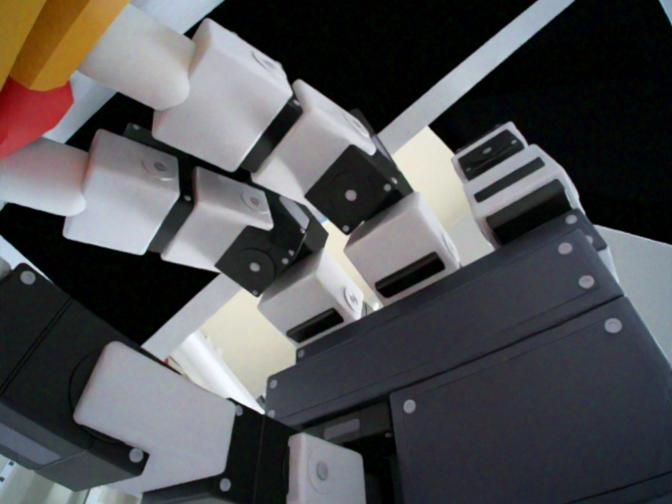

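Call:
move(target=[0,-0.0323,-0.0081,0,0,0,-0.32,0.2,0.07,0.6957,-0.26,0.2,-0.01,0.6957,0.99,0,0.99,0.99,-0.58,0.677,0.0462,0.0378,0.78,-0.85,0,0,0,0,0,0,0.754,0,0.576,0.696,0.754,0,0.576,0.696,0.754,0,0.576,0.696,0.714,0.678,0.226,0.168,0.4,-0.6], speed=0.03)

Scene clock: 73.77 s.
left_arm: end_effector_position=(+0.5919, +0.3564, +0.0705) hand_goal=(-0.320, +0.200, +0.070, +0.696, -0.260, +0.200, -0.010, +0.696, +0.990, +0.000, +0.990, +0.990, -0.580, +0.678, +0.046, +0.038) hand_measured=(-0.316, +0.196, +0.076, +0.700, -0.258, +0.196, -0.004, +0.698, +0.978, +0.000, +0.984, +0.986, -0.578, +0.678, +0.048, +0.040) hand_current_ma=(+7, -6, +11, +6, +5, -7, +11, +5, -33, +0, -12, -6, +4, -1, +6, +6) hand_state=(goal, goal, goal, goal, goal, goal, goal, goal, goal, goal, goal, goal, goal, goal, goal, goal) hand_current_limit=0.78 hand_speed=-0.85 end_effector_quat_wxyz=(+0.127, -0.161, +0.771, -0.602) | right_arm: end_effector_position=(+0.3781, -0.5862, +0.6699) hand_goal=(+0.754, +0.000, +0.576, +0.696, +0.754, +0.000, +0.576, +0.696, +0.754, +0.000, +0.576, +0.696, +0.714, +0.678, +0.226, +0.168) hand_measured=(+0.754, +0.000, +0.576, +0.696, +0.754, +0.000, +0.576, +0.696, +0.754, +0.000, +0.576, +0.696, +0.714, +0.678, +0.224, +0.168) hand_current_ma=(+0, +0, +0, +0, +0, +0, +0, +0, +0, +0, +0, +0, +0, +0, -1, +0) hand_state=(goal, goal, goal, goal, goal, goal, goal, goal, goal, goal, goal, goal, goal, goal, goal, goal) hand_current_limit=0.40 hand_speed=-0.60 end_effector_quat_wxyz=(+0.000, +0.000, +1.000, +0.000)
Joint positions: left_arm=[0.78 -0.7 -1.183 2.117 -0.663 2.014 0.12] | right_arm=[-0.75 -0.281 -1.775 1.606 1.739 1.571 1.29]
Joint torques (N m): left_arm=[2.64 -65.46 -39.13 1.43 1.6 -0.46] | right_arm=[2.41 -18.69 -40.06 3.81 0.78 0.25]
Wrist force (N): left_arm=[0.5 0.4 0.1] | right_arm=[0.0 0.1 0.1]
Wrist torque (N m): left_arm=[-0.04 0.03 0.03] | right_arm=[0.00 -0.01 0.01]
Wrist force, peak (N): left_arm=[-0.6 -3.4 -1.0] | right_arm=[-0.1 0.4 -0.1]
Hand target: left_arm +0.5919, +0.3564, +0.0706; +0.127, -0.161, +0.771, -0.602 | right_arm +0.3781, -0.5862, +0.6699; +0.000, +0.000, +1.000, +0.000
Off the commanded pose: left_arm 0.000 m, 0 deg | right_arm 0.000 m, 0 deg.
left_rail: position_m=0.780 speed_m_s=0.50 position_status=done
right_rail: position_m=-0.750 position_status=done
move: done

Call:
move([
  [0,0,0,0,0,0,-0.1781,0.2,0.0029,0.6957,-0.0836,0.2,-0.0438,0.6957,0.99,0,0.99,0.99,-0.58,0.677,0.2247,0.1676,0.75,-0.4,0,0,0,0,0,0,0.754,0,0.576,0.696,0.754,0,0.576,0.696,0.754,0,0.576,0.696,0.714,0.678,0.226,0.168,0.4,-0.6],
  [0,0.0323,0.0081,0,0,0,-0.1781,0.2,0.0029,0.6957,-0.0836,0.2,-0.0438,0.6957,0.99,0,0.99,0.99,-0.58,0.677,0.2247,0.1676,0.75,-0.4,0,0,0,0,0,0,0.754,0,0.576,0.696,0.754,0,0.576,0.696,0.754,0,0.576,0.696,0.714,0.678,0.226,0.168,0.4,-0.6],
], speed=0.05)

Call:
execute_actions([
  {"rows":[[0,0,0,0,0,0,-0.27,0.2,0.08,0.6957,-0.17,0.2,0.0,0.6957,0.99,0,0.99,0.99,-0.58,0.677,0.15,0.1,0.6,-0.85,0,0,0,0,0,0,0.754,0,0.576,0.696,0.754,0,0.576,0.696,0.754,0,0.576,0.696,0.714,0.678,0.226,0.168,0.4,-0.6]],"steps":35},
])

Call:
move(target=[0.0355,0.0018,-0.0072,0,0.1293,0.0323,-0.27,0.2,0.08,0.6957,-0.17,0.2,0.0,0.6957,0.99,0,0.99,0.99,-0.58,0.677,0.15,0.1,0.6,-0.85,0,0,0,0,0,0,0.754,0,0.576,0.696,0.754,0,0.576,0.696,0.754,0,0.576,0.696,0.714,0.678,0.226,0.168,0.4,-0.6], speed=0.1)

Scene clock: 76.67 s.
left_arm: end_effector_position=(+0.5919, +0.3563, +0.0507) hand_goal=(-0.178, +0.200, +0.002, +0.696, -0.084, +0.200, -0.044, +0.696, +0.990, +0.000, +0.990, +0.990, -0.580, +0.678, +0.224, +0.168) hand_measured=(-0.150, +0.222, -0.046, +0.666, -0.090, +0.196, -0.040, +0.698, +0.978, +0.000, +0.984, +0.986, -0.578, +0.678, +0.220, +0.166) hand_current_ma=(+86, +54, -160, -91, -14, -7, +9, +5, -33, +0, -12, -6, +4, -1, -9, -6) hand_state=(blocked, blocked, blocked, blocked, goal, goal, goal, goal, goal, goal, goal, goal, goal, goal, goal, goal) hand_current_limit=0.75 hand_speed=-0.40 end_effector_quat_wxyz=(+0.127, -0.161, +0.771, -0.603) | right_arm: end_effector_position=(+0.3781, -0.5862, +0.6699) hand_goal=(+0.754, +0.000, +0.576, +0.696, +0.754, +0.000, +0.576, +0.696, +0.754, +0.000, +0.576, +0.696, +0.714, +0.678, +0.226, +0.168) hand_measured=(+0.754, +0.000, +0.576, +0.696, +0.754, +0.000, +0.576, +0.696, +0.754, +0.000, +0.576, +0.696, +0.714, +0.678, +0.224, +0.168) hand_current_ma=(+0, +0, +0, +0, +0, +0, +0, +0, +0, +0, +0, +0, +0, +0, -1, +0) hand_state=(goal, goal, goal, goal, goal, goal, goal, goal, goal, goal, goal, goal, goal, goal, goal, goal) hand_current_limit=0.40 hand_speed=-0.60 end_effector_quat_wxyz=(+0.000, +0.000, +1.000, +0.000)
Joint positions: left_arm=[0.78 -0.7 -1.152 2.123 -0.701 2.014 0.12] | right_arm=[-0.75 -0.281 -1.775 1.606 1.739 1.571 1.29]
Joint torques (N m): left_arm=[-1.79 -31.95 -1.12 0.52 -0.47 2.16] | right_arm=[1.73 -20.15 -39.01 3.85 1.16 0.42]
Wrist force (N): left_arm=[-0.5 -17.2 2.7] | right_arm=[0.0 -0.1 -0.2]
Wrist torque (N m): left_arm=[-0.49 -0.10 -0.56] | right_arm=[0.01 0.00 0.00]
Wrist force, peak (N): left_arm=[-0.9 -17.4 2.8] | right_arm=[0.4 0.2 -0.1]
Hand target: left_arm +0.5919, +0.3563, +0.0506; +0.127, -0.161, +0.771, -0.602 | right_arm +0.3781, -0.5862, +0.6699; +0.000, +0.000, +1.000, +0.000
Off the commanded pose: left_arm 0.000 m, 0 deg | right_arm 0.000 m, 0 deg.
left_rail: position_m=0.780 speed_m_s=0.50 position_status=done
right_rail: position_m=-0.750 position_status=done
move: done

Scene clock: 78.03 s.
left_arm: end_effector_position=(+0.5919, +0.3564, +0.0506) hand_goal=(-0.270, +0.200, +0.080, +0.696, -0.170, +0.200, +0.000, +0.696, +0.990, +0.000, +0.990, +0.990, -0.580, +0.678, +0.150, +0.100) hand_measured=(-0.206, +0.226, +0.000, +0.664, -0.154, +0.198, +0.002, +0.698, +0.978, +0.000, +0.984, +0.986, -0.586, +0.678, +0.170, +0.112) hand_current_ma=(+239, +60, -292, -95, +42, -1, +5, +5, -33, +0, -12, -6, -11, -1, +73, +39) hand_state=(blocked, blocked, blocked, blocked, goal, goal, goal, goal, goal, goal, goal, goal, goal, goal, goal, goal) hand_current_limit=0.60 hand_speed=-0.85 end_effector_quat_wxyz=(+0.127, -0.161, +0.771, -0.602) | right_arm: end_effector_position=(+0.3781, -0.5862, +0.6699) hand_goal=(+0.754, +0.000, +0.576, +0.696, +0.754, +0.000, +0.576, +0.696, +0.754, +0.000, +0.576, +0.696, +0.714, +0.678, +0.226, +0.168) hand_measured=(+0.754, +0.000, +0.576, +0.696, +0.754, +0.000, +0.576, +0.696, +0.754, +0.000, +0.576, +0.696, +0.714, +0.678, +0.224, +0.168) hand_current_ma=(+0, +0, +0, +0, +0, +0, +0, +0, +0, +0, +0, +0, +0, +0, -1, +0) hand_state=(goal, goal, goal, goal, goal, goal, goal, goal, goal, goal, goal, goal, goal, goal, goal, goal) hand_current_limit=0.40 hand_speed=-0.60 end_effector_quat_wxyz=(+0.000, +0.000, +1.000, +0.000)
Joint positions: left_arm=[0.78 -0.7 -1.151 2.123 -0.701 2.014 0.12] | right_arm=[-0.75 -0.281 -1.775 1.606 1.739 1.571 1.29]
Joint torques (N m): left_arm=[5.21 -46.69 -27.73 3.5 1.43 2.41] | right_arm=[1.51 -20.89 -39.12 4.59 0.81 0.52]
Wrist force (N): left_arm=[-0.3 -14.2 1.8] | right_arm=[-0.1 0.0 0.0]
Wrist torque (N m): left_arm=[-0.52 -0.04 -0.49] | right_arm=[0.01 0.01 -0.01]
Wrist force, peak (N): left_arm=[-0.8 -19.5 4.0] | right_arm=[-0.1 0.0 -0.5]
Hand target: left_arm +0.5919, +0.3563, +0.0506; +0.127, -0.161, +0.771, -0.602 | right_arm +0.3781, -0.5862, +0.6699; +0.000, +0.000, +1.000, +0.000
Off the commanded pose: left_arm 0.000 m, 0 deg | right_arm 0.000 m, 0 deg.
left_rail: position_m=0.780 speed_m_s=0.50 position_status=done
right_rail: position_m=-0.750 position_status=done

Scene clock: 80.60 s.
left_arm: end_effector_position=(+0.5706, +0.3519, +0.0506) hand_goal=(-0.270, +0.200, +0.080, +0.696, -0.170, +0.200, +0.000, +0.696, +0.990, +0.000, +0.990, +0.990, -0.580, +0.678, +0.150, +0.100) hand_measured=(-0.220, +0.228, +0.012, +0.664, -0.164, +0.200, +0.004, +0.698, +0.978, +0.000, +0.984, +0.986, -0.582, +0.678, +0.176, +0.112) hand_current_ma=(+180, +72, -242, -95, +15, +1, +6, +5, -33, +0, -12, -6, -5, -1, +98, +46) hand_state=(blocked, blocked, blocked, blocked, goal, goal, goal, goal, goal, goal, goal, goal, goal, goal, blocked, goal) hand_current_limit=0.60 hand_speed=-0.85 end_effector_quat_wxyz=(-0.001, +0.003, +0.788, -0.615) | right_arm: end_effector_position=(+0.3781, -0.5862, +0.6699) hand_goal=(+0.754, +0.000, +0.576, +0.696, +0.754, +0.000, +0.576, +0.696, +0.754, +0.000, +0.576, +0.696, +0.714, +0.678, +0.226, +0.168) hand_measured=(+0.754, +0.000, +0.576, +0.696, +0.754, +0.000, +0.576, +0.696, +0.754, +0.000, +0.576, +0.696, +0.714, +0.678, +0.224, +0.168) hand_current_ma=(+0, +0, +0, +0, +0, +0, +0, +0, +0, +0, +0, +0, +0, +0, -1, +0) hand_state=(goal, goal, goal, goal, goal, goal, goal, goal, goal, goal, goal, goal, goal, goal, goal, goal) hand_current_limit=0.40 hand_speed=-0.60 end_effector_quat_wxyz=(+0.000, +0.000, +1.000, +0.000)
Joint positions: left_arm=[0.78 -0.619 -1.055 1.964 -0.5 2.487 0.333] | right_arm=[-0.75 -0.281 -1.775 1.606 1.739 1.571 1.29]
Joint torques (N m): left_arm=[14.13 -44.83 -32.49 2.85 2.29 3.12] | right_arm=[0.55 -16.82 -38.69 4.45 1.04 0.46]
Wrist force (N): left_arm=[0.6 -12.6 1.0] | right_arm=[-0.1 0.0 -0.1]
Wrist torque (N m): left_arm=[-0.57 -0.07 -0.44] | right_arm=[0.01 0.00 -0.01]
Wrist force, peak (N): left_arm=[-0.7 -16.3 2.9] | right_arm=[0.3 0.0 -0.3]
Hand target: left_arm +0.5706, +0.3519, +0.0506; -0.001, +0.003, +0.788, -0.615 | right_arm +0.3781, -0.5862, +0.6699; +0.000, +0.000, +1.000, +0.000
Off the commanded pose: left_arm 0.000 m, 0 deg | right_arm 0.000 m, 0 deg.
left_rail: position_m=0.780 speed_m_s=0.50 position_status=done
right_rail: position_m=-0.750 position_status=done
move: done


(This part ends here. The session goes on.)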